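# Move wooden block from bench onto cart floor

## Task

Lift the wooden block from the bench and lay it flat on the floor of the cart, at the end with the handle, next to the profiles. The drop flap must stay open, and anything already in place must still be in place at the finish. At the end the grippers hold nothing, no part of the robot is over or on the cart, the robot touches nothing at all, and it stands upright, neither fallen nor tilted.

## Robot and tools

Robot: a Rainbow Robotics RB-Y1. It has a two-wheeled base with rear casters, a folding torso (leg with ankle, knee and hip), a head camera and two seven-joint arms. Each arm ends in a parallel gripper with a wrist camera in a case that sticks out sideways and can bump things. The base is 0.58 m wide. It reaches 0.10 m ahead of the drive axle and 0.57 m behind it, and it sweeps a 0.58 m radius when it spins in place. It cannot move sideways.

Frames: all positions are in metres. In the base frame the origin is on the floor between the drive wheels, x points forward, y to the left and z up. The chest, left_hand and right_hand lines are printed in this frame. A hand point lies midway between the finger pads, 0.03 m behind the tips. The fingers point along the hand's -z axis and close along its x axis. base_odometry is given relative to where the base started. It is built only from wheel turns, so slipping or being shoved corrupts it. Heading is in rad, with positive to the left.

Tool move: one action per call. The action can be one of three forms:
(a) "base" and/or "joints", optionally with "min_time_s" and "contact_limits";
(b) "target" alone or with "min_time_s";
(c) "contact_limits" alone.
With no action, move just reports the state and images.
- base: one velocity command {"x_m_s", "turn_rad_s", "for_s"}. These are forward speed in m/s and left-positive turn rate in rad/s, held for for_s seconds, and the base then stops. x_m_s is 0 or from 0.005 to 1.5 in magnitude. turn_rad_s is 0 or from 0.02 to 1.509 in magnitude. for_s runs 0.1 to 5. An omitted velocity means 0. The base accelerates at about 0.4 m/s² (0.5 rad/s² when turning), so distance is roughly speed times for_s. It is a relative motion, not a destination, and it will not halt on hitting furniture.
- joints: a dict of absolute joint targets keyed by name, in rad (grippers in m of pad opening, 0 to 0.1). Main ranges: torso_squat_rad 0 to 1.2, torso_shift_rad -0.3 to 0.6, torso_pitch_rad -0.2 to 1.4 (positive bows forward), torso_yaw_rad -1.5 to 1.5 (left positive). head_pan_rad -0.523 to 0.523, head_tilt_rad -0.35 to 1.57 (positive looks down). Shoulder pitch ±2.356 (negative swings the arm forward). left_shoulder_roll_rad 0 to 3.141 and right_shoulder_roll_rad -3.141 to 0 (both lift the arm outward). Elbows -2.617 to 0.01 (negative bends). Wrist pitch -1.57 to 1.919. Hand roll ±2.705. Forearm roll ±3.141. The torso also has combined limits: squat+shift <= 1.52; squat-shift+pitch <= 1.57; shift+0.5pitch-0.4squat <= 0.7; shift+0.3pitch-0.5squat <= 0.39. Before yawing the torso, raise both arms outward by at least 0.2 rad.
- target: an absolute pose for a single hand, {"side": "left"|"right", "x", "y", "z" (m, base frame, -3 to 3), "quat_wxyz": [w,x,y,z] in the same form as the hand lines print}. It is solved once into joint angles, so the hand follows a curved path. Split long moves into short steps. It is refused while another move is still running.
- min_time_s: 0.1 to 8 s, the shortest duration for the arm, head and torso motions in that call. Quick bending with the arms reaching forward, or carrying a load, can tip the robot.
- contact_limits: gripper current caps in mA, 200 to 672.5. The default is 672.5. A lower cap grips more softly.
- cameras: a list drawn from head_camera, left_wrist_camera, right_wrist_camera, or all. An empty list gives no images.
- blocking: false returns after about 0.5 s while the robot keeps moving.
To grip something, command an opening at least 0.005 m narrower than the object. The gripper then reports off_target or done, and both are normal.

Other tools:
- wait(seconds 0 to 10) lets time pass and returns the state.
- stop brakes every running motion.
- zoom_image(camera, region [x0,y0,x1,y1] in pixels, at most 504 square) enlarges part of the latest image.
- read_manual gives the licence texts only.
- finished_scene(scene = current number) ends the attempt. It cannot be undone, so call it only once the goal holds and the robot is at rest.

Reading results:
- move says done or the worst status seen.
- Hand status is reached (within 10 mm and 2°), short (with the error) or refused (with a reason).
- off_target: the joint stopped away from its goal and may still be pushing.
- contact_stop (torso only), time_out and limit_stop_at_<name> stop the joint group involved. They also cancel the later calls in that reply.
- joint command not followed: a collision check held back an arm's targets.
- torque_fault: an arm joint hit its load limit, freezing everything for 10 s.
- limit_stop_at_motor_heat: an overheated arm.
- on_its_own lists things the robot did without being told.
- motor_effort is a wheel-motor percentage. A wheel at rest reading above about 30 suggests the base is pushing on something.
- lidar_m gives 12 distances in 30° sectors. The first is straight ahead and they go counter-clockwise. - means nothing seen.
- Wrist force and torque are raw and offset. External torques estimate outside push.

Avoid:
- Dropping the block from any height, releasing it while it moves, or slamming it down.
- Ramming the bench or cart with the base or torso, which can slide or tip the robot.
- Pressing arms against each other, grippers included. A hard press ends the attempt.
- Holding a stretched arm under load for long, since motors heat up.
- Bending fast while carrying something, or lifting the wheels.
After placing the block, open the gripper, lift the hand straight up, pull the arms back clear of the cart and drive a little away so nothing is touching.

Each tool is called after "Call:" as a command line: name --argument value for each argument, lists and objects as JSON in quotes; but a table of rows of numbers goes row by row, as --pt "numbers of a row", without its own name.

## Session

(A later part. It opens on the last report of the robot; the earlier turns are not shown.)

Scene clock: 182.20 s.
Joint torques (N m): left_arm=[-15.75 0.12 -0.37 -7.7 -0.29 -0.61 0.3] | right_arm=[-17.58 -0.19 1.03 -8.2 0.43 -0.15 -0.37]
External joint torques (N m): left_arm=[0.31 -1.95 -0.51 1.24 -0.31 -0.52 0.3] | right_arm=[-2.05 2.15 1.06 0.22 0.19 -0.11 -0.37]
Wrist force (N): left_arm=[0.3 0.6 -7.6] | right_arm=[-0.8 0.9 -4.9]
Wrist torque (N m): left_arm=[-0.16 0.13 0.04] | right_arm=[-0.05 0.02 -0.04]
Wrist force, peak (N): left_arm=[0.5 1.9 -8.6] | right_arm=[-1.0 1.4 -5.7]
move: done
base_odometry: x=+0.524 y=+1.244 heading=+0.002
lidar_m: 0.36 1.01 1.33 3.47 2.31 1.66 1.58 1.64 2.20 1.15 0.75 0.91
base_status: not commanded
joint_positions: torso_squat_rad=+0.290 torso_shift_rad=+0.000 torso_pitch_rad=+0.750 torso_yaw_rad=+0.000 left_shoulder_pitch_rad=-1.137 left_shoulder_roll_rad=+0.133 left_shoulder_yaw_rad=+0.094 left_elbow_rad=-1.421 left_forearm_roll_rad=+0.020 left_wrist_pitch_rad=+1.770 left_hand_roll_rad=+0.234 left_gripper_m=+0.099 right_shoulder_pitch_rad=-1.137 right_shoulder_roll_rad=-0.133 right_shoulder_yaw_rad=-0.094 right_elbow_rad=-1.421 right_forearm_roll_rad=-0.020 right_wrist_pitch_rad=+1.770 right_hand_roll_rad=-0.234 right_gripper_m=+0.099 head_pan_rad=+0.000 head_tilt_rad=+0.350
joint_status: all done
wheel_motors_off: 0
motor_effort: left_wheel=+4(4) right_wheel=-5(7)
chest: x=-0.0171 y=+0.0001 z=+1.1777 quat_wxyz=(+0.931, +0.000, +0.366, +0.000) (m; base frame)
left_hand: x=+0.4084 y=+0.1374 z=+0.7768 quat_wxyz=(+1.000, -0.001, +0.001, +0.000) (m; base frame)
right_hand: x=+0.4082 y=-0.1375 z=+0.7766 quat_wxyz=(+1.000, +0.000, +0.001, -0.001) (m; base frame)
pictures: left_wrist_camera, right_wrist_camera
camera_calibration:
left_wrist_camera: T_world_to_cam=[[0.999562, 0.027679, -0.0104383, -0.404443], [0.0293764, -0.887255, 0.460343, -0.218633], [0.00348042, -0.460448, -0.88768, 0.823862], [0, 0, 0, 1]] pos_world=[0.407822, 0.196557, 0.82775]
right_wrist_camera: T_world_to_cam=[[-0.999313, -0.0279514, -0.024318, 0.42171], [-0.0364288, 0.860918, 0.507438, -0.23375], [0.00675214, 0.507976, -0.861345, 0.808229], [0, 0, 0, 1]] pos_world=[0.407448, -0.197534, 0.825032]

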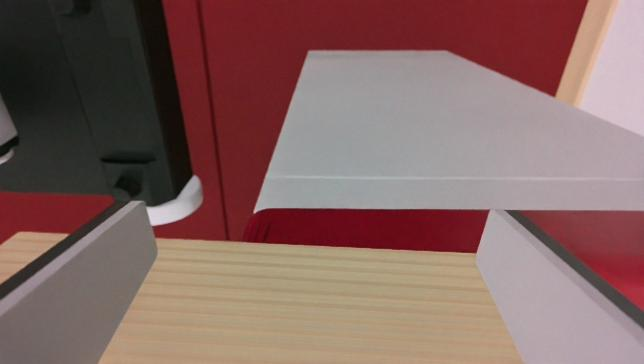

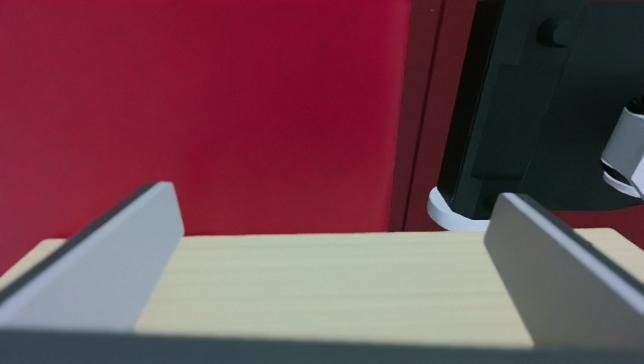

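Call:
move --joints '{"left_shoulder_pitch_rad": -1.145, "left_shoulder_roll_rad": 0.12, "left_shoulder_yaw_rad": 0.084, "left_elbow_rad": -1.411, "left_forearm_roll_rad": 0.011, "left_wrist_pitch_rad": 1.766, "left_hand_roll_rad": 0.248, "right_shoulder_pitch_rad": -1.145, "right_shoulder_roll_rad": -0.12, "right_shoulder_yaw_rad": -0.084, "right_elbow_rad": -1.411, "right_forearm_roll_rad": -0.011, "right_wrist_pitch_rad": 1.766, "right_hand_roll_rad": -0.248}' --min_time_s 1

Call:
move --joints '{"left_shoulder_pitch_rad": -1.15, "left_shoulder_roll_rad": 0.1125, "left_shoulder_yaw_rad": 0.078, "left_elbow_rad": -1.406, "left_forearm_roll_rad": 0.006, "left_wrist_pitch_rad": 1.765, "left_hand_roll_rad": 0.256, "right_shoulder_pitch_rad": -1.15, "right_shoulder_roll_rad": -0.1125, "right_shoulder_yaw_rad": -0.078, "right_elbow_rad": -1.406, "right_forearm_roll_rad": -0.006, "right_wrist_pitch_rad": 1.765, "right_hand_roll_rad": -0.256}' --min_time_s 1 --cameras '["left_wrist_camera", "right_wrist_camera"]'

Scene clock: 186.17 s.
Joint torques (N m): left_arm=[-16.1 -0.03 -0.44 -7.47 -0.31 -0.7 0.29] | right_arm=[-18.83 5.03 2.24 -8.4 -1.07 -1.43 -0.91]
External joint torques (N m): left_arm=[0.08 -1.77 -0.49 1.47 -0.33 -0.6 0.29] | right_arm=[-3.18 7.06 2.19 0.02 -1.3 -1.39 -0.91]
Wrist force (N): left_arm=[0.6 1.9 -7.3] | right_arm=[-3.5 -8.7 -1.2]
Wrist torque (N m): left_arm=[-0.38 0.17 0.07] | right_arm=[0.22 0.17 0.59]
Wrist force, peak (N): left_arm=[0.6 2.2 -8.5] | right_arm=[-4.2 -10.7 0.1]
move: done
base_odometry: x=+0.524 y=+1.244 heading=+0.002
lidar_m: 0.35 1.01 1.33 3.47 2.30 1.67 1.57 1.64 2.20 1.15 0.76 0.90
base_status: not commanded
joint_positions: torso_squat_rad=+0.290 torso_shift_rad=+0.000 torso_pitch_rad=+0.750 torso_yaw_rad=+0.000 left_shoulder_pitch_rad=-1.145 left_shoulder_roll_rad=+0.120 left_shoulder_yaw_rad=+0.084 left_elbow_rad=-1.411 left_forearm_roll_rad=+0.011 left_wrist_pitch_rad=+1.766 left_hand_roll_rad=+0.248 left_gripper_m=+0.099 right_shoulder_pitch_rad=-1.144 right_shoulder_roll_rad=-0.122 right_shoulder_yaw_rad=-0.085 right_elbow_rad=-1.411 right_forearm_roll_rad=-0.011 right_wrist_pitch_rad=+1.766 right_hand_roll_rad=-0.248 right_gripper_m=+0.099 head_pan_rad=+0.000 head_tilt_rad=+0.350
joint_status: all done
wheel_motors_off: 0
motor_effort: left_wheel=+4(4) right_wheel=-5(6)
chest: x=-0.0171 y=+0.0001 z=+1.1777 quat_wxyz=(+0.931, +0.000, +0.366, +0.000) (m; base frame)
left_hand: x=+0.4082 y=+0.1291 z=+0.7766 quat_wxyz=(+1.000, -0.001, +0.001, +0.000) (m; base frame)
right_hand: x=+0.4081 y=-0.1303 z=+0.7764 quat_wxyz=(+1.000, +0.000, +0.001, -0.001) (m; base frame)
pictures: none

Scene clock: 187.47 s.
Joint torques (N m): left_arm=[-19.03 -9.67 -3.67 -8.31 3.88 -1.88 1.41] | right_arm=[-23.41 15.92 4.84 -9.39 -5.16 -2.96 -2.03]
External joint torques (N m): left_arm=[-2.79 -11.26 -3.69 0.63 3.87 -1.79 1.41] | right_arm=[-7.7 17.81 4.76 -0.97 -5.4 -2.92 -2.03]
Wrist force (N): left_arm=[1.6 21.2 -6.1] | right_arm=[-6.0 -30.2 0.1]
Wrist torque (N m): left_arm=[-0.46 0.28 -1.05] | right_arm=[0.64 0.03 1.85]
Wrist force, peak (N): left_arm=[1.2 22.5 -5.9] | right_arm=[-5.7 -30.6 0.8]
move: done
base_odometry: x=+0.524 y=+1.244 heading=+0.002
lidar_m: 0.37 1.02 1.32 3.47 2.31 1.65 1.56 1.64 2.20 1.15 0.75 0.91
base_status: not commanded
joint_positions: torso_squat_rad=+0.290 torso_shift_rad=+0.000 torso_pitch_rad=+0.750 torso_yaw_rad=+0.000 left_shoulder_pitch_rad=-1.149 left_shoulder_roll_rad=+0.115 left_shoulder_yaw_rad=+0.079 left_elbow_rad=-1.406 left_forearm_roll_rad=+0.005 left_wrist_pitch_rad=+1.765 left_hand_roll_rad=+0.256 left_gripper_m=+0.099 right_shoulder_pitch_rad=-1.148 right_shoulder_roll_rad=-0.117 right_shoulder_yaw_rad=-0.079 right_elbow_rad=-1.406 right_forearm_roll_rad=-0.005 right_wrist_pitch_rad=+1.766 right_hand_roll_rad=-0.255 right_gripper_m=+0.099 head_pan_rad=+0.000 head_tilt_rad=+0.350
joint_status: all done
wheel_motors_off: 0
motor_effort: left_wheel=+3(4) right_wheel=-3(5)
chest: x=-0.0172 y=+0.0001 z=+1.1777 quat_wxyz=(+0.931, +0.000, +0.366, +0.000) (m; base frame)
left_hand: x=+0.4083 y=+0.1261 z=+0.7767 quat_wxyz=(+1.000, +0.001, +0.001, +0.001) (m; base frame)
right_hand: x=+0.4080 y=-0.1275 z=+0.7764 quat_wxyz=(+1.000, -0.002, +0.001, -0.002) (m; base frame)
pictures: left_wrist_camera, right_wrist_camera
camera_calibration:
left_wrist_camera: T_world_to_cam=[[0.999535, 0.0288398, -0.00992982, -0.404553], [0.0301864, -0.888656, 0.45758, -0.226569], [0.00437233, -0.457667, -0.889113, 0.819007], [0, 0, 0, 1]] pos_world=[0.407623, 0.185158, 0.827846]
right_wrist_camera: T_world_to_cam=[[-0.999373, -0.0259275, -0.0241057, 0.421924], [-0.0345392, 0.863494, 0.503175, -0.239388], [0.00776905, 0.503692, -0.863848, 0.80386], [0, 0, 0, 1]] pos_world=[0.407146, -0.187248, 0.825038]

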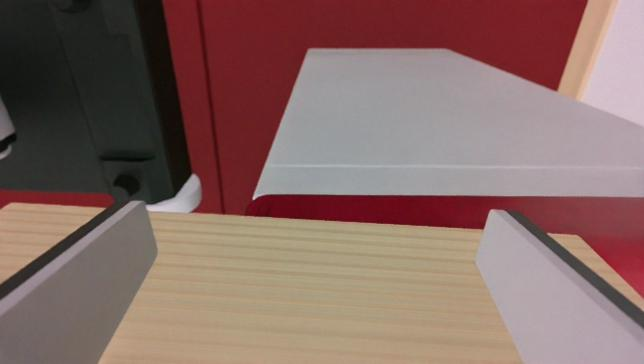

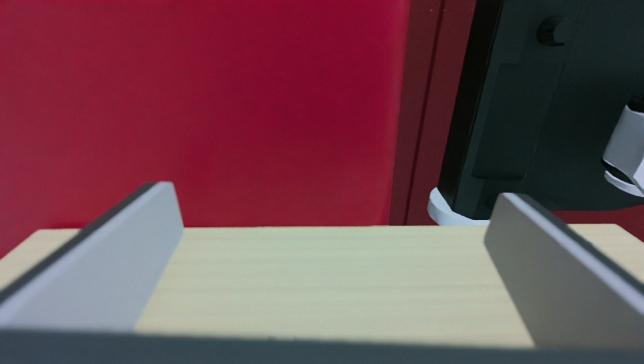

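Call:
move --joints '{"left_shoulder_pitch_rad": -1.155, "left_shoulder_roll_rad": 0.1055, "left_shoulder_yaw_rad": 0.072, "left_elbow_rad": -1.4, "left_forearm_roll_rad": 0.0, "left_wrist_pitch_rad": 1.763, "left_hand_roll_rad": 0.264, "right_shoulder_pitch_rad": -1.155, "right_shoulder_roll_rad": -0.1055, "right_shoulder_yaw_rad": -0.072, "right_elbow_rad": -1.4, "right_forearm_roll_rad": 0.0, "right_wrist_pitch_rad": 1.763, "right_hand_roll_rad": -0.264}' --min_time_s 1

Scene clock: 190.57 s.
Joint torques (N m): left_arm=[-23.17 -22.96 -7.98 -9.07 9.66 -3.9 2.96] | right_arm=[-28.4 30.29 8.44 -10.54 -10.52 -5.16 -3.7]
External joint torques (N m): left_arm=[-6.87 -24.46 -7.97 -0.13 9.66 -3.81 2.96] | right_arm=[-12.63 32.09 8.34 -2.12 -10.78 -5.13 -3.7]
Wrist force (N): left_arm=[0.2 50.0 -3.3] | right_arm=[-8.4 -58.8 3.1]
Wrist torque (N m): left_arm=[-0.91 0.34 -2.69] | right_arm=[1.31 0.02 3.46]
Wrist force, peak (N): left_arm=[0.6 50.4 -2.8] | right_arm=[-8.5 -59.2 3.5]
move: done
base_odometry: x=+0.524 y=+1.244 heading=+0.002
lidar_m: 0.36 1.01 1.33 3.49 2.32 1.65 1.57 1.65 2.21 1.16 0.75 0.90
base_status: not commanded
joint_positions: torso_squat_rad=+0.290 torso_shift_rad=+0.000 torso_pitch_rad=+0.750 torso_yaw_rad=+0.000 left_shoulder_pitch_rad=-1.153 left_shoulder_roll_rad=+0.111 left_shoulder_yaw_rad=+0.074 left_elbow_rad=-1.400 left_forearm_roll_rad=-0.002 left_wrist_pitch_rad=+1.764 left_hand_roll_rad=+0.263 left_gripper_m=+0.099 right_shoulder_pitch_rad=-1.152 right_shoulder_roll_rad=-0.113 right_shoulder_yaw_rad=-0.074 right_elbow_rad=-1.400 right_forearm_roll_rad=+0.003 right_wrist_pitch_rad=+1.764 right_hand_roll_rad=-0.263 right_gripper_m=+0.099 head_pan_rad=+0.000 head_tilt_rad=+0.350
joint_status: all done
wheel_motors_off: 0
motor_effort: left_wheel=+4(4) right_wheel=-3(5)
chest: x=-0.0173 y=+0.0001 z=+1.1778 quat_wxyz=(+0.931, +0.000, +0.366, +0.000) (m; base frame)
left_hand: x=+0.4084 y=+0.1243 z=+0.7766 quat_wxyz=(+1.000, +0.004, +0.000, +0.002) (m; base frame)
right_hand: x=+0.4081 y=-0.1258 z=+0.7762 quat_wxyz=(+1.000, -0.005, +0.001, -0.003) (m; base frame)
pictures: none

Call:
move --joints '{"torso_squat_rad": 0.2}' --min_time_s 1.5 --cameras '["all"]'

Scene clock: 193.00 s.
Joint torques (N m): left_arm=[-24.91 -24.03 -7.74 -11.46 11.07 -2.67 3.02] | right_arm=[-28.15 27.64 7.98 -13.26 -10.51 -2.47 -3.07]
External joint torques (N m): left_arm=[-8.65 -25.52 -7.73 -2.52 11.07 -2.58 3.02] | right_arm=[-12.41 29.42 7.88 -4.84 -10.76 -2.44 -3.07]
Wrist force (N): left_arm=[4.3 53.1 -16.9] | right_arm=[-0.9 -51.1 -16.0]
Wrist torque (N m): left_arm=[-0.74 -0.22 -2.83] | right_arm=[0.84 -0.55 2.84]
Wrist force, peak (N): left_arm=[4.2 54.1 -16.9] | right_arm=[-8.4 -59.2 2.8]
move: done
base_odometry: x=+0.524 y=+1.244 heading=+0.002
lidar_m: 0.36 1.01 1.35 3.49 2.32 1.65 1.58 1.64 2.20 1.15 0.76 0.91
base_status: not commanded
joint_positions: torso_squat_rad=+0.200 torso_shift_rad=+0.000 torso_pitch_rad=+0.751 torso_yaw_rad=+0.000 left_shoulder_pitch_rad=-1.153 left_shoulder_roll_rad=+0.112 left_shoulder_yaw_rad=+0.074 left_elbow_rad=-1.399 left_forearm_roll_rad=-0.003 left_wrist_pitch_rad=+1.764 left_hand_roll_rad=+0.263 left_gripper_m=+0.099 right_shoulder_pitch_rad=-1.152 right_shoulder_roll_rad=-0.113 right_shoulder_yaw_rad=-0.074 right_elbow_rad=-1.399 right_forearm_roll_rad=+0.003 right_wrist_pitch_rad=+1.764 right_hand_roll_rad=-0.263 right_gripper_m=+0.099 head_pan_rad=+0.000 head_tilt_rad=+0.350
joint_status: all done
wheel_motors_off: 0
motor_effort: left_wheel=+4(5) right_wheel=-4(5)
chest: x=-0.0167 y=+0.0001 z=+1.1928 quat_wxyz=(+0.930, +0.000, +0.367, +0.000) (m; base frame)
left_hand: x=+0.4083 y=+0.1246 z=+0.7908 quat_wxyz=(+1.000, +0.004, +0.001, +0.002) (m; base frame)
right_hand: x=+0.4081 y=-0.1254 z=+0.7905 quat_wxyz=(+1.000, -0.005, +0.002, -0.003) (m; base frame)
pictures: head_camera, left_wrist_camera, right_wrist_camera
camera_calibration:
head_camera: T_world_to_cam=[[-0.0136088, -0.999503, -0.0284249, 0.0386069], [-0.864064, 0.0260612, -0.502708, 0.834618], [0.503199, 0.0177196, -0.863989, 1.02074], [0, 0, 0, 1]] pos_world=[0.208054, -0.00125057, 1.30257]
left_wrist_camera: T_world_to_cam=[[0.999449, 0.0313428, -0.0109004, -0.403963], [0.0328853, -0.8915, 0.451825, -0.230618], [0.00444379, -0.451935, -0.89204, 0.83241], [0, 0, 0, 1]] pos_world=[0.407626, 0.18326, 0.842339]
right_wrist_camera: T_world_to_cam=[[-0.999443, -0.0242306, -0.0229331, 0.421787], [-0.0324405, 0.866298, 0.498472, -0.245131], [0.00778866, 0.498939, -0.866602, 0.816618], [0, 0, 0, 1]] pos_world=[0.40724, -0.184865, 0.839547]

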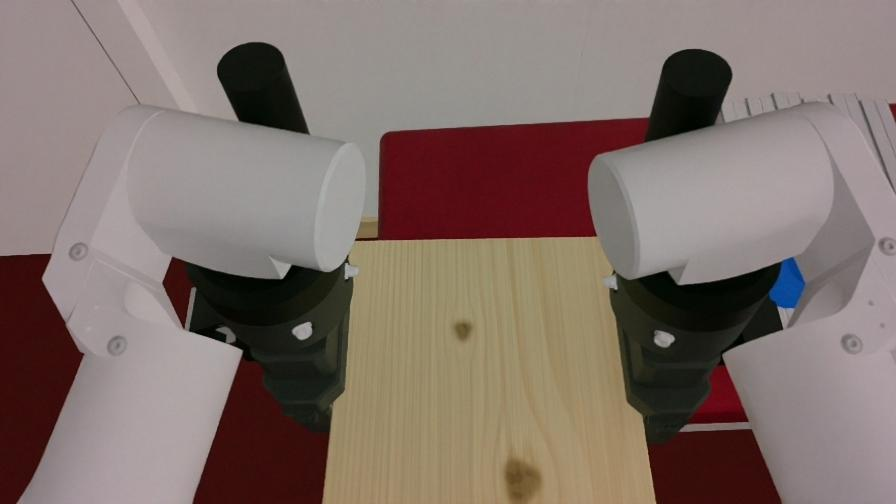

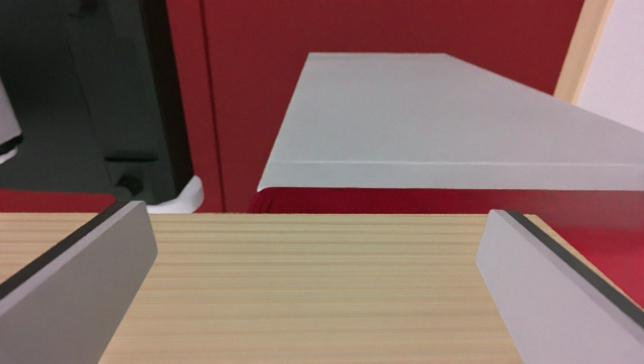

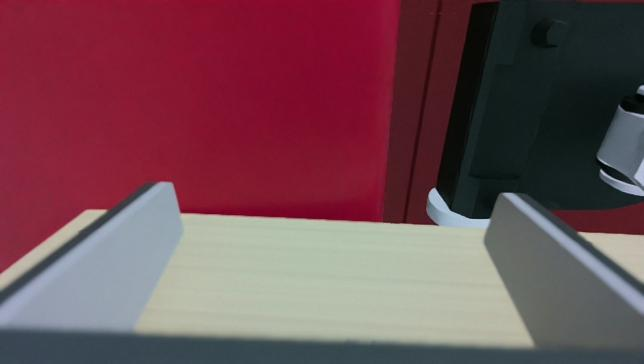

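Call:
move --joints '{"left_shoulder_pitch_rad": -1.159, "left_shoulder_roll_rad": 0.0985, "left_shoulder_yaw_rad": 0.067, "left_elbow_rad": -1.395, "left_forearm_roll_rad": -0.004, "left_wrist_pitch_rad": 1.761, "left_hand_roll_rad": 0.271, "right_shoulder_pitch_rad": -1.159, "right_shoulder_roll_rad": -0.0985, "right_shoulder_yaw_rad": -0.067, "right_elbow_rad": -1.395, "right_forearm_roll_rad": 0.004, "right_wrist_pitch_rad": 1.761, "right_hand_roll_rad": -0.271}' --min_time_s 0.8

Call:
move --joints '{"torso_squat_rad": 0.1}' --min_time_s 1.2 --cameras '["all"]'

Scene clock: 198.80 s.
Joint torques (N m): left_arm=[-31.6 -38.08 -12.43 -12.8 16.65 -4.17 4.66] | right_arm=[-35.99 41.6 11.25 -14.88 -15.02 -4.06 -4.48]
External joint torques (N m): left_arm=[-15.3 -39.48 -12.4 -3.87 16.65 -4.09 4.66] | right_arm=[-20.23 43.28 11.13 -6.47 -15.28 -4.04 -4.48]
Wrist force (N): left_arm=[4.9 79.9 -16.8] | right_arm=[-1.2 -77.4 -16.9]
Wrist torque (N m): left_arm=[-1.05 -0.30 -4.33] | right_arm=[1.33 -0.62 4.33]
Wrist force, peak (N): left_arm=[5.8 80.4 -17.7] | right_arm=[-1.6 -77.9 -17.5]
move: done
base_odometry: x=+0.524 y=+1.244 heading=+0.002
lidar_m: 0.36 1.01 1.34 3.48 2.33 1.65 1.57 1.64 2.20 1.15 0.76 0.91
base_status: not commanded
joint_positions: torso_squat_rad=+0.200 torso_shift_rad=+0.000 torso_pitch_rad=+0.751 torso_yaw_rad=+0.000 left_shoulder_pitch_rad=-1.155 left_shoulder_roll_rad=+0.108 left_shoulder_yaw_rad=+0.070 left_elbow_rad=-1.394 left_forearm_roll_rad=-0.008 left_wrist_pitch_rad=+1.762 left_hand_roll_rad=+0.270 left_gripper_m=+0.099 right_shoulder_pitch_rad=-1.154 right_shoulder_roll_rad=-0.109 right_shoulder_yaw_rad=-0.070 right_elbow_rad=-1.393 right_forearm_roll_rad=+0.008 right_wrist_pitch_rad=+1.762 right_hand_roll_rad=-0.270 right_gripper_m=+0.099 head_pan_rad=+0.000 head_tilt_rad=+0.350
joint_status: all done
wheel_motors_off: 0
motor_effort: left_wheel=+4(5) right_wheel=-4(6)
chest: x=-0.0167 y=+0.0001 z=+1.1928 quat_wxyz=(+0.930, +0.000, +0.367, +0.000) (m; base frame)
left_hand: x=+0.4081 y=+0.1229 z=+0.7903 quat_wxyz=(+1.000, +0.006, +0.001, +0.003) (m; base frame)
right_hand: x=+0.4077 y=-0.1236 z=+0.7898 quat_wxyz=(+1.000, -0.007, +0.002, -0.003) (m; base frame)
pictures: none

Scene clock: 200.30 s.
Joint torques (N m): left_arm=[-31.48 -37.86 -12.76 -12.81 16.74 -4.06 4.76] | right_arm=[-36.26 41.35 10.98 -15.04 -14.99 -3.91 -4.46]
External joint torques (N m): left_arm=[-15.19 -39.26 -12.74 -3.87 16.74 -3.97 4.76] | right_arm=[-20.5 43.04 10.85 -6.63 -15.25 -3.88 -4.46]
Wrist force (N): left_arm=[6.0 79.9 -18.1] | right_arm=[-1.4 -76.7 -17.8]
Wrist torque (N m): left_arm=[-1.07 -0.17 -4.31] | right_arm=[1.25 -0.64 4.29]
Wrist force, peak (N): left_arm=[6.1 80.9 -19.0] | right_arm=[-0.7 -77.8 -17.3]
move: done
base_odometry: x=+0.524 y=+1.244 heading=+0.002
lidar_m: 0.36 1.02 1.33 3.48 2.32 1.66 1.56 1.64 2.20 1.14 0.76 0.90
base_status: not commanded
joint_positions: torso_squat_rad=+0.100 torso_shift_rad=+0.000 torso_pitch_rad=+0.751 torso_yaw_rad=+0.000 left_shoulder_pitch_rad=-1.155 left_shoulder_roll_rad=+0.108 left_shoulder_yaw_rad=+0.070 left_elbow_rad=-1.394 left_forearm_roll_rad=-0.008 left_wrist_pitch_rad=+1.762 left_hand_roll_rad=+0.270 left_gripper_m=+0.099 right_shoulder_pitch_rad=-1.154 right_shoulder_roll_rad=-0.109 right_shoulder_yaw_rad=-0.070 right_elbow_rad=-1.393 right_forearm_roll_rad=+0.008 right_wrist_pitch_rad=+1.762 right_hand_roll_rad=-0.270 right_gripper_m=+0.099 head_pan_rad=+0.000 head_tilt_rad=+0.350
joint_status: all done
wheel_motors_off: 0
motor_effort: left_wheel=+4(4) right_wheel=-2(6)
chest: x=-0.0167 y=+0.0001 z=+1.2032 quat_wxyz=(+0.930, +0.000, +0.367, +0.000) (m; base frame)
left_hand: x=+0.4081 y=+0.1229 z=+0.8007 quat_wxyz=(+1.000, +0.006, +0.001, +0.003) (m; base frame)
right_hand: x=+0.4077 y=-0.1236 z=+0.8002 quat_wxyz=(+1.000, -0.007, +0.002, -0.003) (m; base frame)
pictures: head_camera, left_wrist_camera, right_wrist_camera
camera_calibration:
head_camera: T_world_to_cam=[[-0.0136102, -0.999503, -0.0284208, 0.0389003], [-0.864088, 0.0260595, -0.502665, 0.839847], [0.503156, 0.0177167, -0.864014, 1.02985], [0, 0, 0, 1]] pos_world=[0.208054, -0.00125057, 1.31308]
left_wrist_camera: T_world_to_cam=[[0.999373, 0.0335219, -0.0114318, -0.403307], [0.035088, -0.893153, 0.448383, -0.234523], [0.00482033, -0.448503, -0.893769, 0.841257], [0, 0, 0, 1]] pos_world=[0.407228, 0.181361, 0.852435]
right_wrist_camera: T_world_to_cam=[[-0.999513, -0.0224418, -0.0216842, 0.42085], [-0.0302393, 0.868166, 0.495352, -0.249714], [0.00770892, 0.495767, -0.868422, 0.825212], [0, 0, 0, 1]] pos_world=[0.406733, -0.182875, 0.849455]

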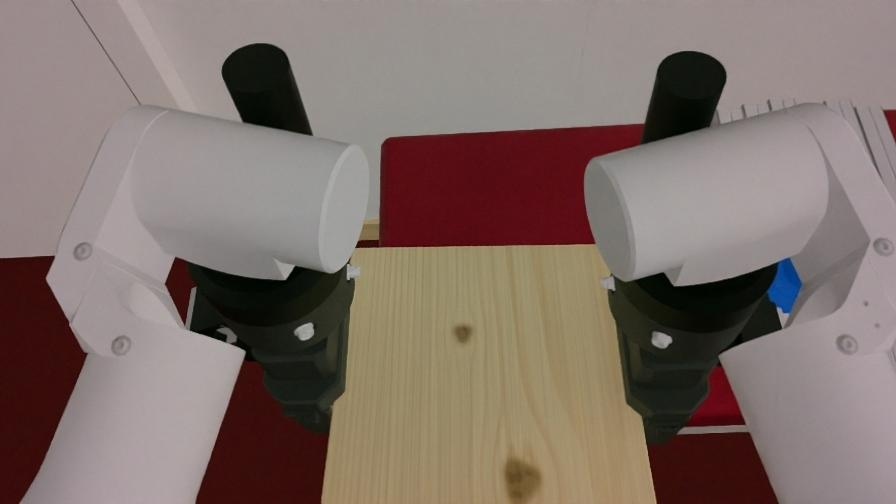

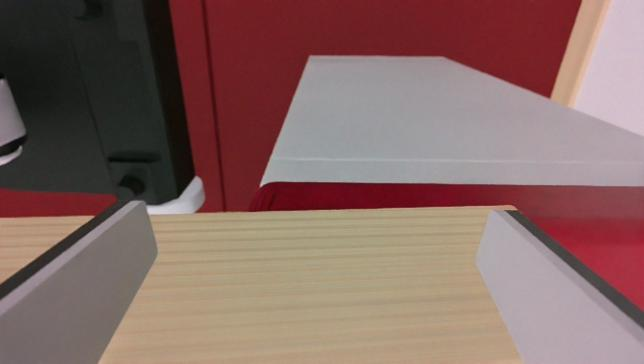

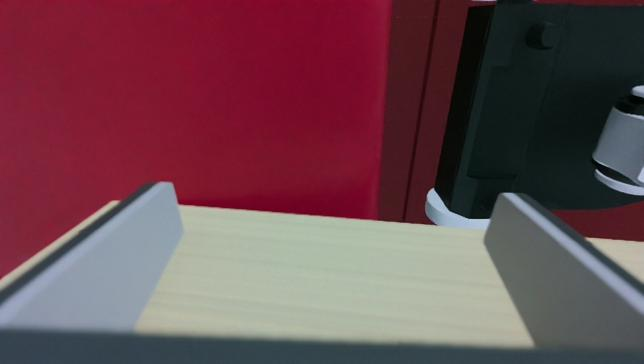

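Call:
zoom_image --camera "left_wrist_camera" --region '[200, 120, 644, 364]'

Call:
zoom_image --camera "right_wrist_camera" --region '[0, 120, 444, 364]'

Call:
zoom_image --camera "head_camera" --region '[200, 200, 700, 504]'

Scaled by 1.135 from the camera's 644x364 image, which has a finer 1265x715 frame.

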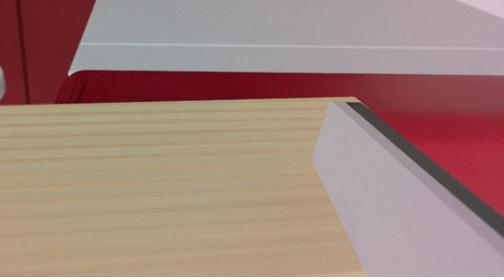

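Scaled by 1.135 from the camera's 644x364 image, which has a finer 1265x715 frame.

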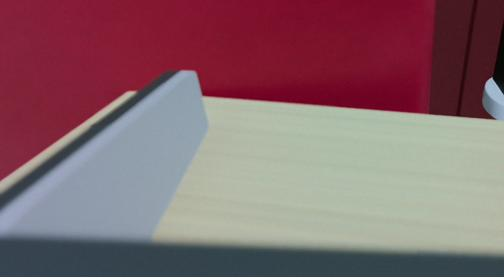

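Scaled by 1.008 from the camera's 896x504 image, which has a finer 1280x720 frame.

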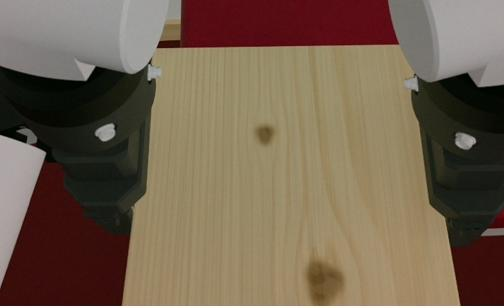

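Call:
move --joints '{"torso_squat_rad": 0.29}' --min_time_s 1.5 --cameras '["left_wrist_camera"]'

Call:
move --joints '{"left_shoulder_pitch_rad": -1.142, "left_shoulder_roll_rad": 0.124, "left_shoulder_yaw_rad": 0.087, "left_elbow_rad": -1.415, "left_forearm_roll_rad": 0.014, "left_wrist_pitch_rad": 1.767, "left_hand_roll_rad": 0.204, "right_shoulder_pitch_rad": -1.142, "right_shoulder_roll_rad": -0.124, "right_shoulder_yaw_rad": -0.087, "right_elbow_rad": -1.415, "right_forearm_roll_rad": -0.014, "right_wrist_pitch_rad": 1.767, "right_hand_roll_rad": -0.204}' --min_time_s 1 --cameras '["left_wrist_camera", "right_wrist_camera"]'

Scene clock: 211.60 s.
Joint torques (N m): left_arm=[-29.86 -37.76 -12.57 -12.14 16.73 -7.59 4.72] | right_arm=[-34.24 41.36 11.09 -14.27 -15.04 -7.56 -4.47]
External joint torques (N m): left_arm=[-13.52 -39.18 -12.55 -3.2 16.74 -7.5 4.72] | right_arm=[-18.43 43.06 10.97 -5.86 -15.3 -7.52 -4.47]
Motor temperatures (°C): left_arm=[32 29 32 36 39 33 38] | right_arm=[36 33 32 32 41 37 35]
Wrist force (N): left_arm=[-6.6 85.1 6.0] | right_arm=[-14.5 -82.5 2.9]
Wrist torque (N m): left_arm=[-1.50 0.79 -4.79] | right_arm=[1.83 0.08 4.76]
Wrist force, peak (N): left_arm=[-7.8 85.1 5.9] | right_arm=[-14.5 -82.5 2.9]
move: done
base_odometry: x=+0.524 y=+1.244 heading=+0.002
lidar_m: 0.37 1.02 1.34 3.48 2.30 1.65 1.57 1.65 2.19 1.14 0.75 0.92
base_status: not commanded
joint_positions: torso_squat_rad=+0.290 torso_shift_rad=-0.001 torso_pitch_rad=+0.749 torso_yaw_rad=+0.000 left_shoulder_pitch_rad=-1.156 left_shoulder_roll_rad=+0.108 left_shoulder_yaw_rad=+0.070 left_elbow_rad=-1.394 left_forearm_roll_rad=-0.008 left_wrist_pitch_rad=+1.763 left_hand_roll_rad=+0.270 left_gripper_m=+0.099 right_shoulder_pitch_rad=-1.154 right_shoulder_roll_rad=-0.109 right_shoulder_yaw_rad=-0.070 right_elbow_rad=-1.394 right_forearm_roll_rad=+0.008 right_wrist_pitch_rad=+1.763 right_hand_roll_rad=-0.270 right_gripper_m=+0.099 head_pan_rad=+0.000 head_tilt_rad=+0.350
joint_status: all done
wheel_motors_off: 0
motor_effort: left_wheel=+8(9) right_wheel=-1(5)
chest: x=-0.0178 y=+0.0001 z=+1.1779 quat_wxyz=(+0.931, +0.000, +0.366, +0.000) (m; base frame)
left_hand: x=+0.4079 y=+0.1229 z=+0.7765 quat_wxyz=(+1.000, +0.006, +0.001, +0.003) (m; base frame)
right_hand: x=+0.4074 y=-0.1235 z=+0.7759 quat_wxyz=(+1.000, -0.007, +0.001, -0.003) (m; base frame)
pictures: left_wrist_camera
camera_calibration:
left_wrist_camera: T_world_to_cam=[[0.999394, 0.0334566, -0.00959548, -0.404903], [0.0342064, -0.893198, 0.448361, -0.223279], [0.00642999, -0.448417, -0.893801, 0.818984], [0, 0, 0, 1]] pos_world=[0.407029, 0.181361, 0.828233]

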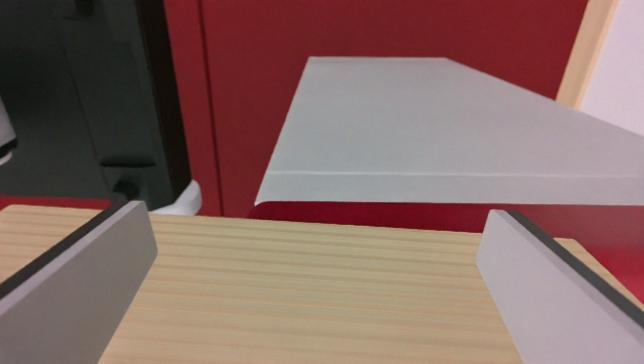

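Scene clock: 212.90 s.
Joint torques (N m): left_arm=[-14.63 0.74 1.45 -9.38 0.3 -0.17 -0.3] | right_arm=[-15.1 -2.72 -1.47 -9.87 -0.21 0.16 0.24]
External joint torques (N m): left_arm=[1.51 -1.09 1.37 -0.44 0.28 -0.07 -0.3] | right_arm=[0.53 -0.63 -1.5 -1.44 -0.44 0.2 0.24]
Wrist force (N): left_arm=[1.8 1.2 -7.9] | right_arm=[-0.5 1.2 -5.3]
Wrist torque (N m): left_arm=[-0.25 0.28 0.13] | right_arm=[-0.10 0.01 -0.17]
Wrist force, peak (N): left_arm=[-6.1 84.7 6.0] | right_arm=[-13.8 -82.5 2.7]
move: done
base_odometry: x=+0.524 y=+1.244 heading=+0.002
lidar_m: 0.36 1.02 1.34 3.48 2.31 1.65 1.57 1.65 2.20 1.15 0.77 0.90
base_status: not commanded
joint_positions: torso_squat_rad=+0.290 torso_shift_rad=+0.000 torso_pitch_rad=+0.750 torso_yaw_rad=+0.000 left_shoulder_pitch_rad=-1.142 left_shoulder_roll_rad=+0.124 left_shoulder_yaw_rad=+0.087 left_elbow_rad=-1.415 left_forearm_roll_rad=+0.014 left_wrist_pitch_rad=+1.767 left_hand_roll_rad=+0.204 left_gripper_m=+0.099 right_shoulder_pitch_rad=-1.142 right_shoulder_roll_rad=-0.124 right_shoulder_yaw_rad=-0.087 right_elbow_rad=-1.415 right_forearm_roll_rad=-0.014 right_wrist_pitch_rad=+1.767 right_hand_roll_rad=-0.204 right_gripper_m=+0.099 head_pan_rad=+0.000 head_tilt_rad=+0.350
joint_status: all done
wheel_motors_off: 0
motor_effort: left_wheel=+7(9) right_wheel=-2(2)
chest: x=-0.0172 y=+0.0001 z=+1.1777 quat_wxyz=(+0.931, +0.000, +0.366, +0.000) (m; base frame)
left_hand: x=+0.4083 y=+0.1314 z=+0.7768 quat_wxyz=(+1.000, -0.001, +0.000, -0.020) (m; base frame)
right_hand: x=+0.4082 y=-0.1313 z=+0.7767 quat_wxyz=(+1.000, +0.001, +0.000, +0.020) (m; base frame)
pictures: left_wrist_camera, right_wrist_camera
camera_calibration:
left_wrist_camera: T_world_to_cam=[[0.999878, -0.0125111, -0.00932292, -0.399922], [-0.00681075, -0.887564, 0.460634, -0.209333], [-0.0140377, -0.460514, -0.887541, 0.828189], [0, 0, 0, 1]] pos_world=[0.410073, 0.190593, 0.827749]
right_wrist_camera: T_world_to_cam=[[-0.997335, -0.0683307, -0.0255717, 0.41673], [-0.0718326, 0.858301, 0.508095, -0.225561], [-0.0127703, 0.508578, -0.860921, 0.812925], [0, 0, 0, 1]] pos_world=[0.409798, -0.191361, 0.825127]

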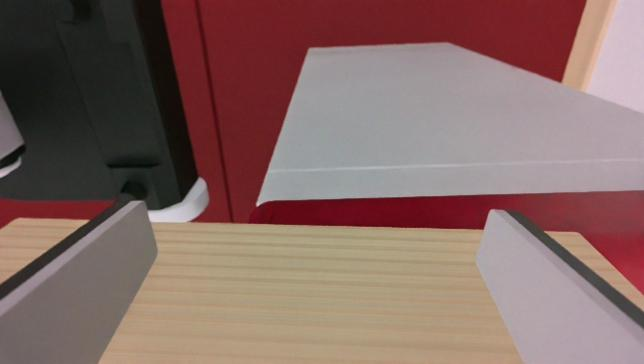

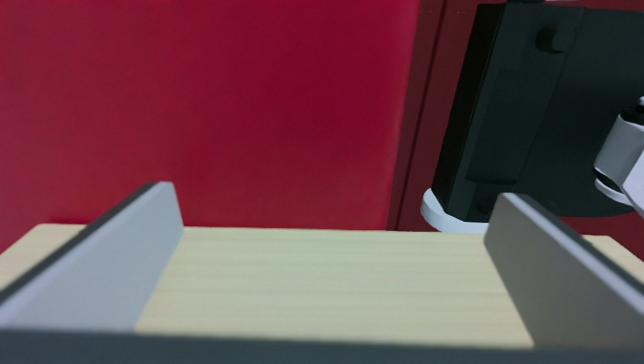

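Call:
move --joints '{"left_shoulder_pitch_rad": -1.151, "left_shoulder_roll_rad": 0.111, "left_shoulder_yaw_rad": 0.077, "left_elbow_rad": -1.405, "left_forearm_roll_rad": 0.005, "left_wrist_pitch_rad": 1.764, "left_hand_roll_rad": 0.218, "right_shoulder_pitch_rad": -1.151, "right_shoulder_roll_rad": -0.111, "right_shoulder_yaw_rad": -0.077, "right_elbow_rad": -1.405, "right_forearm_roll_rad": -0.005, "right_wrist_pitch_rad": 1.764, "right_hand_roll_rad": -0.218}' --min_time_s 1

Scene clock: 215.90 s.
Joint torques (N m): left_arm=[-21.63 -17.11 -9.58 -8.55 7.52 -2.07 -1.71] | right_arm=[-24.01 21.14 9.47 -9.19 -7.32 -1.76 1.68]
External joint torques (N m): left_arm=[-5.38 -18.72 -9.59 0.4 7.51 -1.98 -1.71] | right_arm=[-8.29 23.04 9.39 -0.77 -7.57 -1.72 1.68]
Wrist force (N): left_arm=[2.2 34.7 -6.7] | right_arm=[-1.1 -34.9 -3.8]
Wrist torque (N m): left_arm=[-0.82 0.19 1.95] | right_arm=[0.82 -0.05 -2.08]
Wrist force, peak (N): left_arm=[1.3 35.5 -6.5] | right_arm=[-0.8 -36.0 -3.7]
move: done
base_odometry: x=+0.524 y=+1.244 heading=+0.002
lidar_m: 0.35 1.02 1.34 3.47 2.32 1.65 1.57 1.64 2.20 1.16 0.76 0.92
base_status: not commanded
joint_positions: torso_squat_rad=+0.290 torso_shift_rad=+0.000 torso_pitch_rad=+0.750 torso_yaw_rad=+0.000 left_shoulder_pitch_rad=-1.150 left_shoulder_roll_rad=+0.116 left_shoulder_yaw_rad=+0.080 left_elbow_rad=-1.405 left_forearm_roll_rad=+0.003 left_wrist_pitch_rad=+1.764 left_hand_roll_rad=+0.218 left_gripper_m=+0.099 right_shoulder_pitch_rad=-1.149 right_shoulder_roll_rad=-0.117 right_shoulder_yaw_rad=-0.079 right_elbow_rad=-1.405 right_forearm_roll_rad=-0.003 right_wrist_pitch_rad=+1.764 right_hand_roll_rad=-0.218 right_gripper_m=+0.099 head_pan_rad=+0.000 head_tilt_rad=+0.350
joint_status: all done
wheel_motors_off: 0
motor_effort: left_wheel=+7(8) right_wheel=-2(3)
chest: x=-0.0172 y=+0.0001 z=+1.1777 quat_wxyz=(+0.931, +0.000, +0.366, +0.000) (m; base frame)
left_hand: x=+0.4086 y=+0.1268 z=+0.7766 quat_wxyz=(+1.000, +0.002, +0.000, -0.017) (m; base frame)
right_hand: x=+0.4085 y=-0.1275 z=+0.7764 quat_wxyz=(+1.000, -0.003, +0.000, +0.017) (m; base frame)
pictures: none

Call:
move --joints '{"left_shoulder_pitch_rad": -1.155, "left_shoulder_roll_rad": 0.1045, "left_shoulder_yaw_rad": 0.072, "left_elbow_rad": -1.4, "left_forearm_roll_rad": 0.0, "left_wrist_pitch_rad": 1.763, "left_hand_roll_rad": 0.245, "right_shoulder_pitch_rad": -1.155, "right_shoulder_roll_rad": -0.1045, "right_shoulder_yaw_rad": -0.072, "right_elbow_rad": -1.4, "right_forearm_roll_rad": 0.0, "right_wrist_pitch_rad": 1.763, "right_hand_roll_rad": -0.245}' --min_time_s 1

Scene clock: 218.67 s.
Joint torques (N m): left_arm=[-24.4 -25.01 -13.39 -9.02 10.87 -3.08 -2.12] | right_arm=[-26.88 29.97 12.66 -9.61 -10.61 -2.22 2.43]
External joint torques (N m): left_arm=[-8.12 -26.51 -13.38 -0.08 10.86 -2.99 -2.12] | right_arm=[-11.12 31.75 12.54 -1.2 -10.86 -2.18 2.43]
Wrist force (N): left_arm=[1.7 51.1 -4.0] | right_arm=[0.9 -50.1 -3.7]
Wrist torque (N m): left_arm=[-1.17 0.12 2.30] | right_arm=[1.25 0.03 -2.92]
Wrist force, peak (N): left_arm=[1.4 51.1 -4.3] | right_arm=[1.4 -50.9 -3.2]
move: done
base_odometry: x=+0.524 y=+1.244 heading=+0.002
lidar_m: 0.37 1.01 1.33 3.47 2.30 1.66 1.57 1.63 2.20 1.15 0.75 0.92
base_status: not commanded
joint_positions: torso_squat_rad=+0.290 torso_shift_rad=+0.000 torso_pitch_rad=+0.750 torso_yaw_rad=+0.000 left_shoulder_pitch_rad=-1.153 left_shoulder_roll_rad=+0.111 left_shoulder_yaw_rad=+0.075 left_elbow_rad=-1.400 left_forearm_roll_rad=-0.003 left_wrist_pitch_rad=+1.764 left_hand_roll_rad=+0.246 left_gripper_m=+0.099 right_shoulder_pitch_rad=-1.152 right_shoulder_roll_rad=-0.112 right_shoulder_yaw_rad=-0.075 right_elbow_rad=-1.400 right_forearm_roll_rad=+0.003 right_wrist_pitch_rad=+1.764 right_hand_roll_rad=-0.246 right_gripper_m=+0.099 head_pan_rad=+0.000 head_tilt_rad=+0.350
joint_status: all done
wheel_motors_off: 0
motor_effort: left_wheel=+6(7) right_wheel=-2(5)
chest: x=-0.0172 y=+0.0001 z=+1.1777 quat_wxyz=(+0.931, +0.000, +0.366, +0.000) (m; base frame)
left_hand: x=+0.4084 y=+0.1244 z=+0.7764 quat_wxyz=(+1.000, +0.003, +0.000, -0.006) (m; base frame)
right_hand: x=+0.4083 y=-0.1252 z=+0.7762 quat_wxyz=(+1.000, -0.004, +0.001, +0.006) (m; base frame)
pictures: none

Call:
move --joints '{"left_shoulder_pitch_rad": -1.159, "left_shoulder_roll_rad": 0.0985, "left_shoulder_yaw_rad": 0.067, "left_elbow_rad": -1.395, "left_forearm_roll_rad": -0.004, "left_wrist_pitch_rad": 1.761, "left_hand_roll_rad": 0.26, "right_shoulder_pitch_rad": -1.159, "right_shoulder_roll_rad": -0.0985, "right_shoulder_yaw_rad": -0.067, "right_elbow_rad": -1.395, "right_forearm_roll_rad": 0.004, "right_wrist_pitch_rad": 1.761, "right_hand_roll_rad": -0.26}' --min_time_s 1

Scene clock: 221.23 s.
Joint torques (N m): left_arm=[-28.23 -37.12 -13.71 -10.02 15.91 -5.54 3.11] | right_arm=[-30.09 42.94 13.52 -10.56 -15.17 -3.87 -1.89]
External joint torques (N m): left_arm=[-11.9 -38.52 -13.68 -1.09 15.92 -5.45 3.11] | right_arm=[-14.28 44.64 13.4 -2.14 -15.43 -3.83 -1.89]
Wrist force (N): left_arm=[0.5 78.2 -0.9] | right_arm=[0.2 -76.7 -1.9]
Wrist torque (N m): left_arm=[-1.39 0.26 -2.96] | right_arm=[1.68 -0.20 1.85]
Wrist force, peak (N): left_arm=[-0.1 79.4 -1.5] | right_arm=[0.2 -77.3 -1.5]
move: done
base_odometry: x=+0.524 y=+1.244 heading=+0.002
lidar_m: 0.37 1.02 1.33 3.49 2.30 1.65 1.57 1.65 2.20 1.15 0.76 0.92
base_status: not commanded
joint_positions: torso_squat_rad=+0.290 torso_shift_rad=+0.000 torso_pitch_rad=+0.750 torso_yaw_rad=+0.000 left_shoulder_pitch_rad=-1.156 left_shoulder_roll_rad=+0.108 left_shoulder_yaw_rad=+0.071 left_elbow_rad=-1.395 left_forearm_roll_rad=-0.008 left_wrist_pitch_rad=+1.762 left_hand_roll_rad=+0.259 left_gripper_m=+0.099 right_shoulder_pitch_rad=-1.155 right_shoulder_roll_rad=-0.110 right_shoulder_yaw_rad=-0.071 right_elbow_rad=-1.395 right_forearm_roll_rad=+0.008 right_wrist_pitch_rad=+1.762 right_hand_roll_rad=-0.260 right_gripper_m=+0.099 head_pan_rad=+0.000 head_tilt_rad=+0.350
joint_status: all done
wheel_motors_off: 0
motor_effort: left_wheel=+7(7) right_wheel=-3(3)
chest: x=-0.0173 y=+0.0001 z=+1.1777 quat_wxyz=(+0.931, +0.000, +0.366, +0.000) (m; base frame)
left_hand: x=+0.4084 y=+0.1226 z=+0.7762 quat_wxyz=(+1.000, +0.006, +0.000, -0.002) (m; base frame)
right_hand: x=+0.4085 y=-0.1235 z=+0.7761 quat_wxyz=(+1.000, -0.006, +0.000, +0.002) (m; base frame)
pictures: none

Call:
move --joints '{"left_hand_roll_rad": 0.253, "right_hand_roll_rad": -0.256}' --min_time_s 0.5

Call:
move --joints '{"torso_squat_rad": 0.2}' --min_time_s 1.5 --cameras '["left_wrist_camera", "right_wrist_camera"]'

Scene clock: 223.33 s.
Joint torques (N m): left_arm=[-27.98 -37.21 -14.76 -9.85 16.08 -5.31 -0.6] | right_arm=[-30.1 42.66 13.64 -10.24 -15.13 -3.96 1.05]
External joint torques (N m): left_arm=[-11.65 -38.62 -14.73 -0.91 16.08 -5.22 -0.6] | right_arm=[-14.29 44.37 13.52 -1.83 -15.39 -3.92 1.05]
Wrist force (N): left_arm=[2.5 75.6 -1.9] | right_arm=[-1.7 -74.9 -2.3]
Wrist torque (N m): left_arm=[-1.48 0.63 0.88] | right_arm=[1.85 -0.33 -1.56]
Wrist force, peak (N): left_arm=[0.2 79.3 -1.5] | right_arm=[0.0 -77.5 -2.0]
move: done
base_odometry: x=+0.524 y=+1.244 heading=+0.002
lidar_m: 0.36 1.02 1.35 3.49 2.30 1.65 1.57 1.64 2.20 1.15 0.75 0.91
base_status: not commanded
joint_positions: torso_squat_rad=+0.290 torso_shift_rad=+0.000 torso_pitch_rad=+0.750 torso_yaw_rad=+0.000 left_shoulder_pitch_rad=-1.156 left_shoulder_roll_rad=+0.108 left_shoulder_yaw_rad=+0.071 left_elbow_rad=-1.395 left_forearm_roll_rad=-0.008 left_wrist_pitch_rad=+1.762 left_hand_roll_rad=+0.253 left_gripper_m=+0.099 right_shoulder_pitch_rad=-1.155 right_shoulder_roll_rad=-0.110 right_shoulder_yaw_rad=-0.071 right_elbow_rad=-1.395 right_forearm_roll_rad=+0.008 right_wrist_pitch_rad=+1.762 right_hand_roll_rad=-0.256 right_gripper_m=+0.099 head_pan_rad=+0.000 head_tilt_rad=+0.350
joint_status: all done
wheel_motors_off: 0
motor_effort: left_wheel=+6(7) right_wheel=-3(3)
chest: x=-0.0173 y=+0.0001 z=+1.1777 quat_wxyz=(+0.931, +0.000, +0.366, +0.000) (m; base frame)
left_hand: x=+0.4084 y=+0.1227 z=+0.7762 quat_wxyz=(+1.000, +0.006, +0.000, -0.005) (m; base frame)
right_hand: x=+0.4085 y=-0.1235 z=+0.7761 quat_wxyz=(+1.000, -0.006, +0.000, +0.003) (m; base frame)
pictures: none

Scene clock: 225.13 s.
Joint torques (N m): left_arm=[-31.65 -36.28 -14.84 -14.14 16.08 -4.85 -0.57] | right_arm=[-33.19 40.93 13.37 -15 -15.19 -3.31 1.1]
External joint torques (N m): left_arm=[-15.36 -37.67 -14.8 -5.21 16.08 -4.77 -0.57] | right_arm=[-17.41 42.61 13.24 -6.59 -15.45 -3.28 1.1]
Wrist force (N): left_arm=[2.1 73.0 -18.2] | right_arm=[-0.1 -70.0 -19.3]
Wrist torque (N m): left_arm=[-1.13 0.39 0.89] | right_arm=[1.35 -0.29 -1.43]
Wrist force, peak (N): left_arm=[1.9 74.4 -19.5] | right_arm=[-1.5 -75.0 -2.1]
move: done
base_odometry: x=+0.524 y=+1.244 heading=+0.002
lidar_m: 0.36 1.02 1.34 3.48 2.32 1.65 1.57 1.64 2.20 1.16 0.75 0.90
base_status: not commanded
joint_positions: torso_squat_rad=+0.200 torso_shift_rad=+0.000 torso_pitch_rad=+0.751 torso_yaw_rad=+0.000 left_shoulder_pitch_rad=-1.155 left_shoulder_roll_rad=+0.108 left_shoulder_yaw_rad=+0.071 left_elbow_rad=-1.394 left_forearm_roll_rad=-0.008 left_wrist_pitch_rad=+1.762 left_hand_roll_rad=+0.253 left_gripper_m=+0.099 right_shoulder_pitch_rad=-1.155 right_shoulder_roll_rad=-0.109 right_shoulder_yaw_rad=-0.071 right_elbow_rad=-1.393 right_forearm_roll_rad=+0.008 right_wrist_pitch_rad=+1.762 right_hand_roll_rad=-0.256 right_gripper_m=+0.099 head_pan_rad=+0.000 head_tilt_rad=+0.350
joint_status: all done
wheel_motors_off: 0
motor_effort: left_wheel=+6(7) right_wheel=-3(6)
chest: x=-0.0166 y=+0.0001 z=+1.1928 quat_wxyz=(+0.930, +0.000, +0.367, +0.000) (m; base frame)
left_hand: x=+0.4079 y=+0.1228 z=+0.7900 quat_wxyz=(+1.000, +0.006, +0.002, -0.005) (m; base frame)
right_hand: x=+0.4080 y=-0.1234 z=+0.7899 quat_wxyz=(+1.000, -0.006, +0.002, +0.003) (m; base frame)
pictures: left_wrist_camera, right_wrist_camera
camera_calibration:
left_wrist_camera: T_world_to_cam=[[0.999771, 0.0172677, -0.0126317, -0.400513], [0.021101, -0.893324, 0.448918, -0.224456], [-0.00353238, -0.449082, -0.893484, 0.834971], [0, 0, 0, 1]] pos_world=[0.408107, 0.181375, 0.841736]
right_wrist_camera: T_world_to_cam=[[-0.999122, -0.0356124, -0.0220904, 0.419417], [-0.0418804, 0.867381, 0.49588, -0.240472], [0.00150128, 0.49637, -0.86811, 0.818608], [0, 0, 0, 1]] pos_world=[0.407749, -0.182815, 0.839153]

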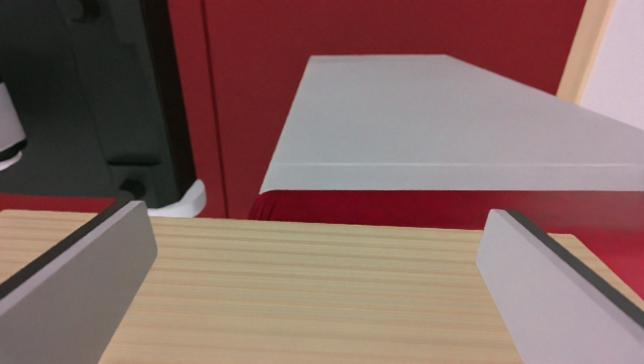

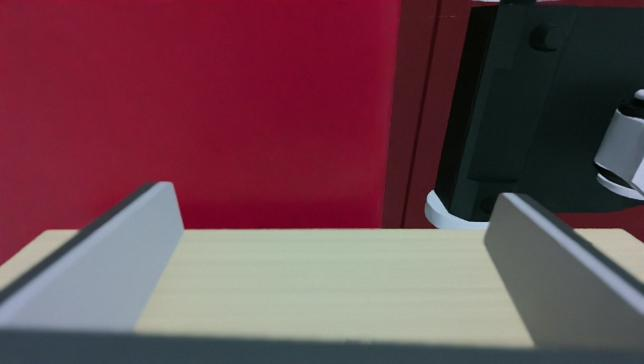

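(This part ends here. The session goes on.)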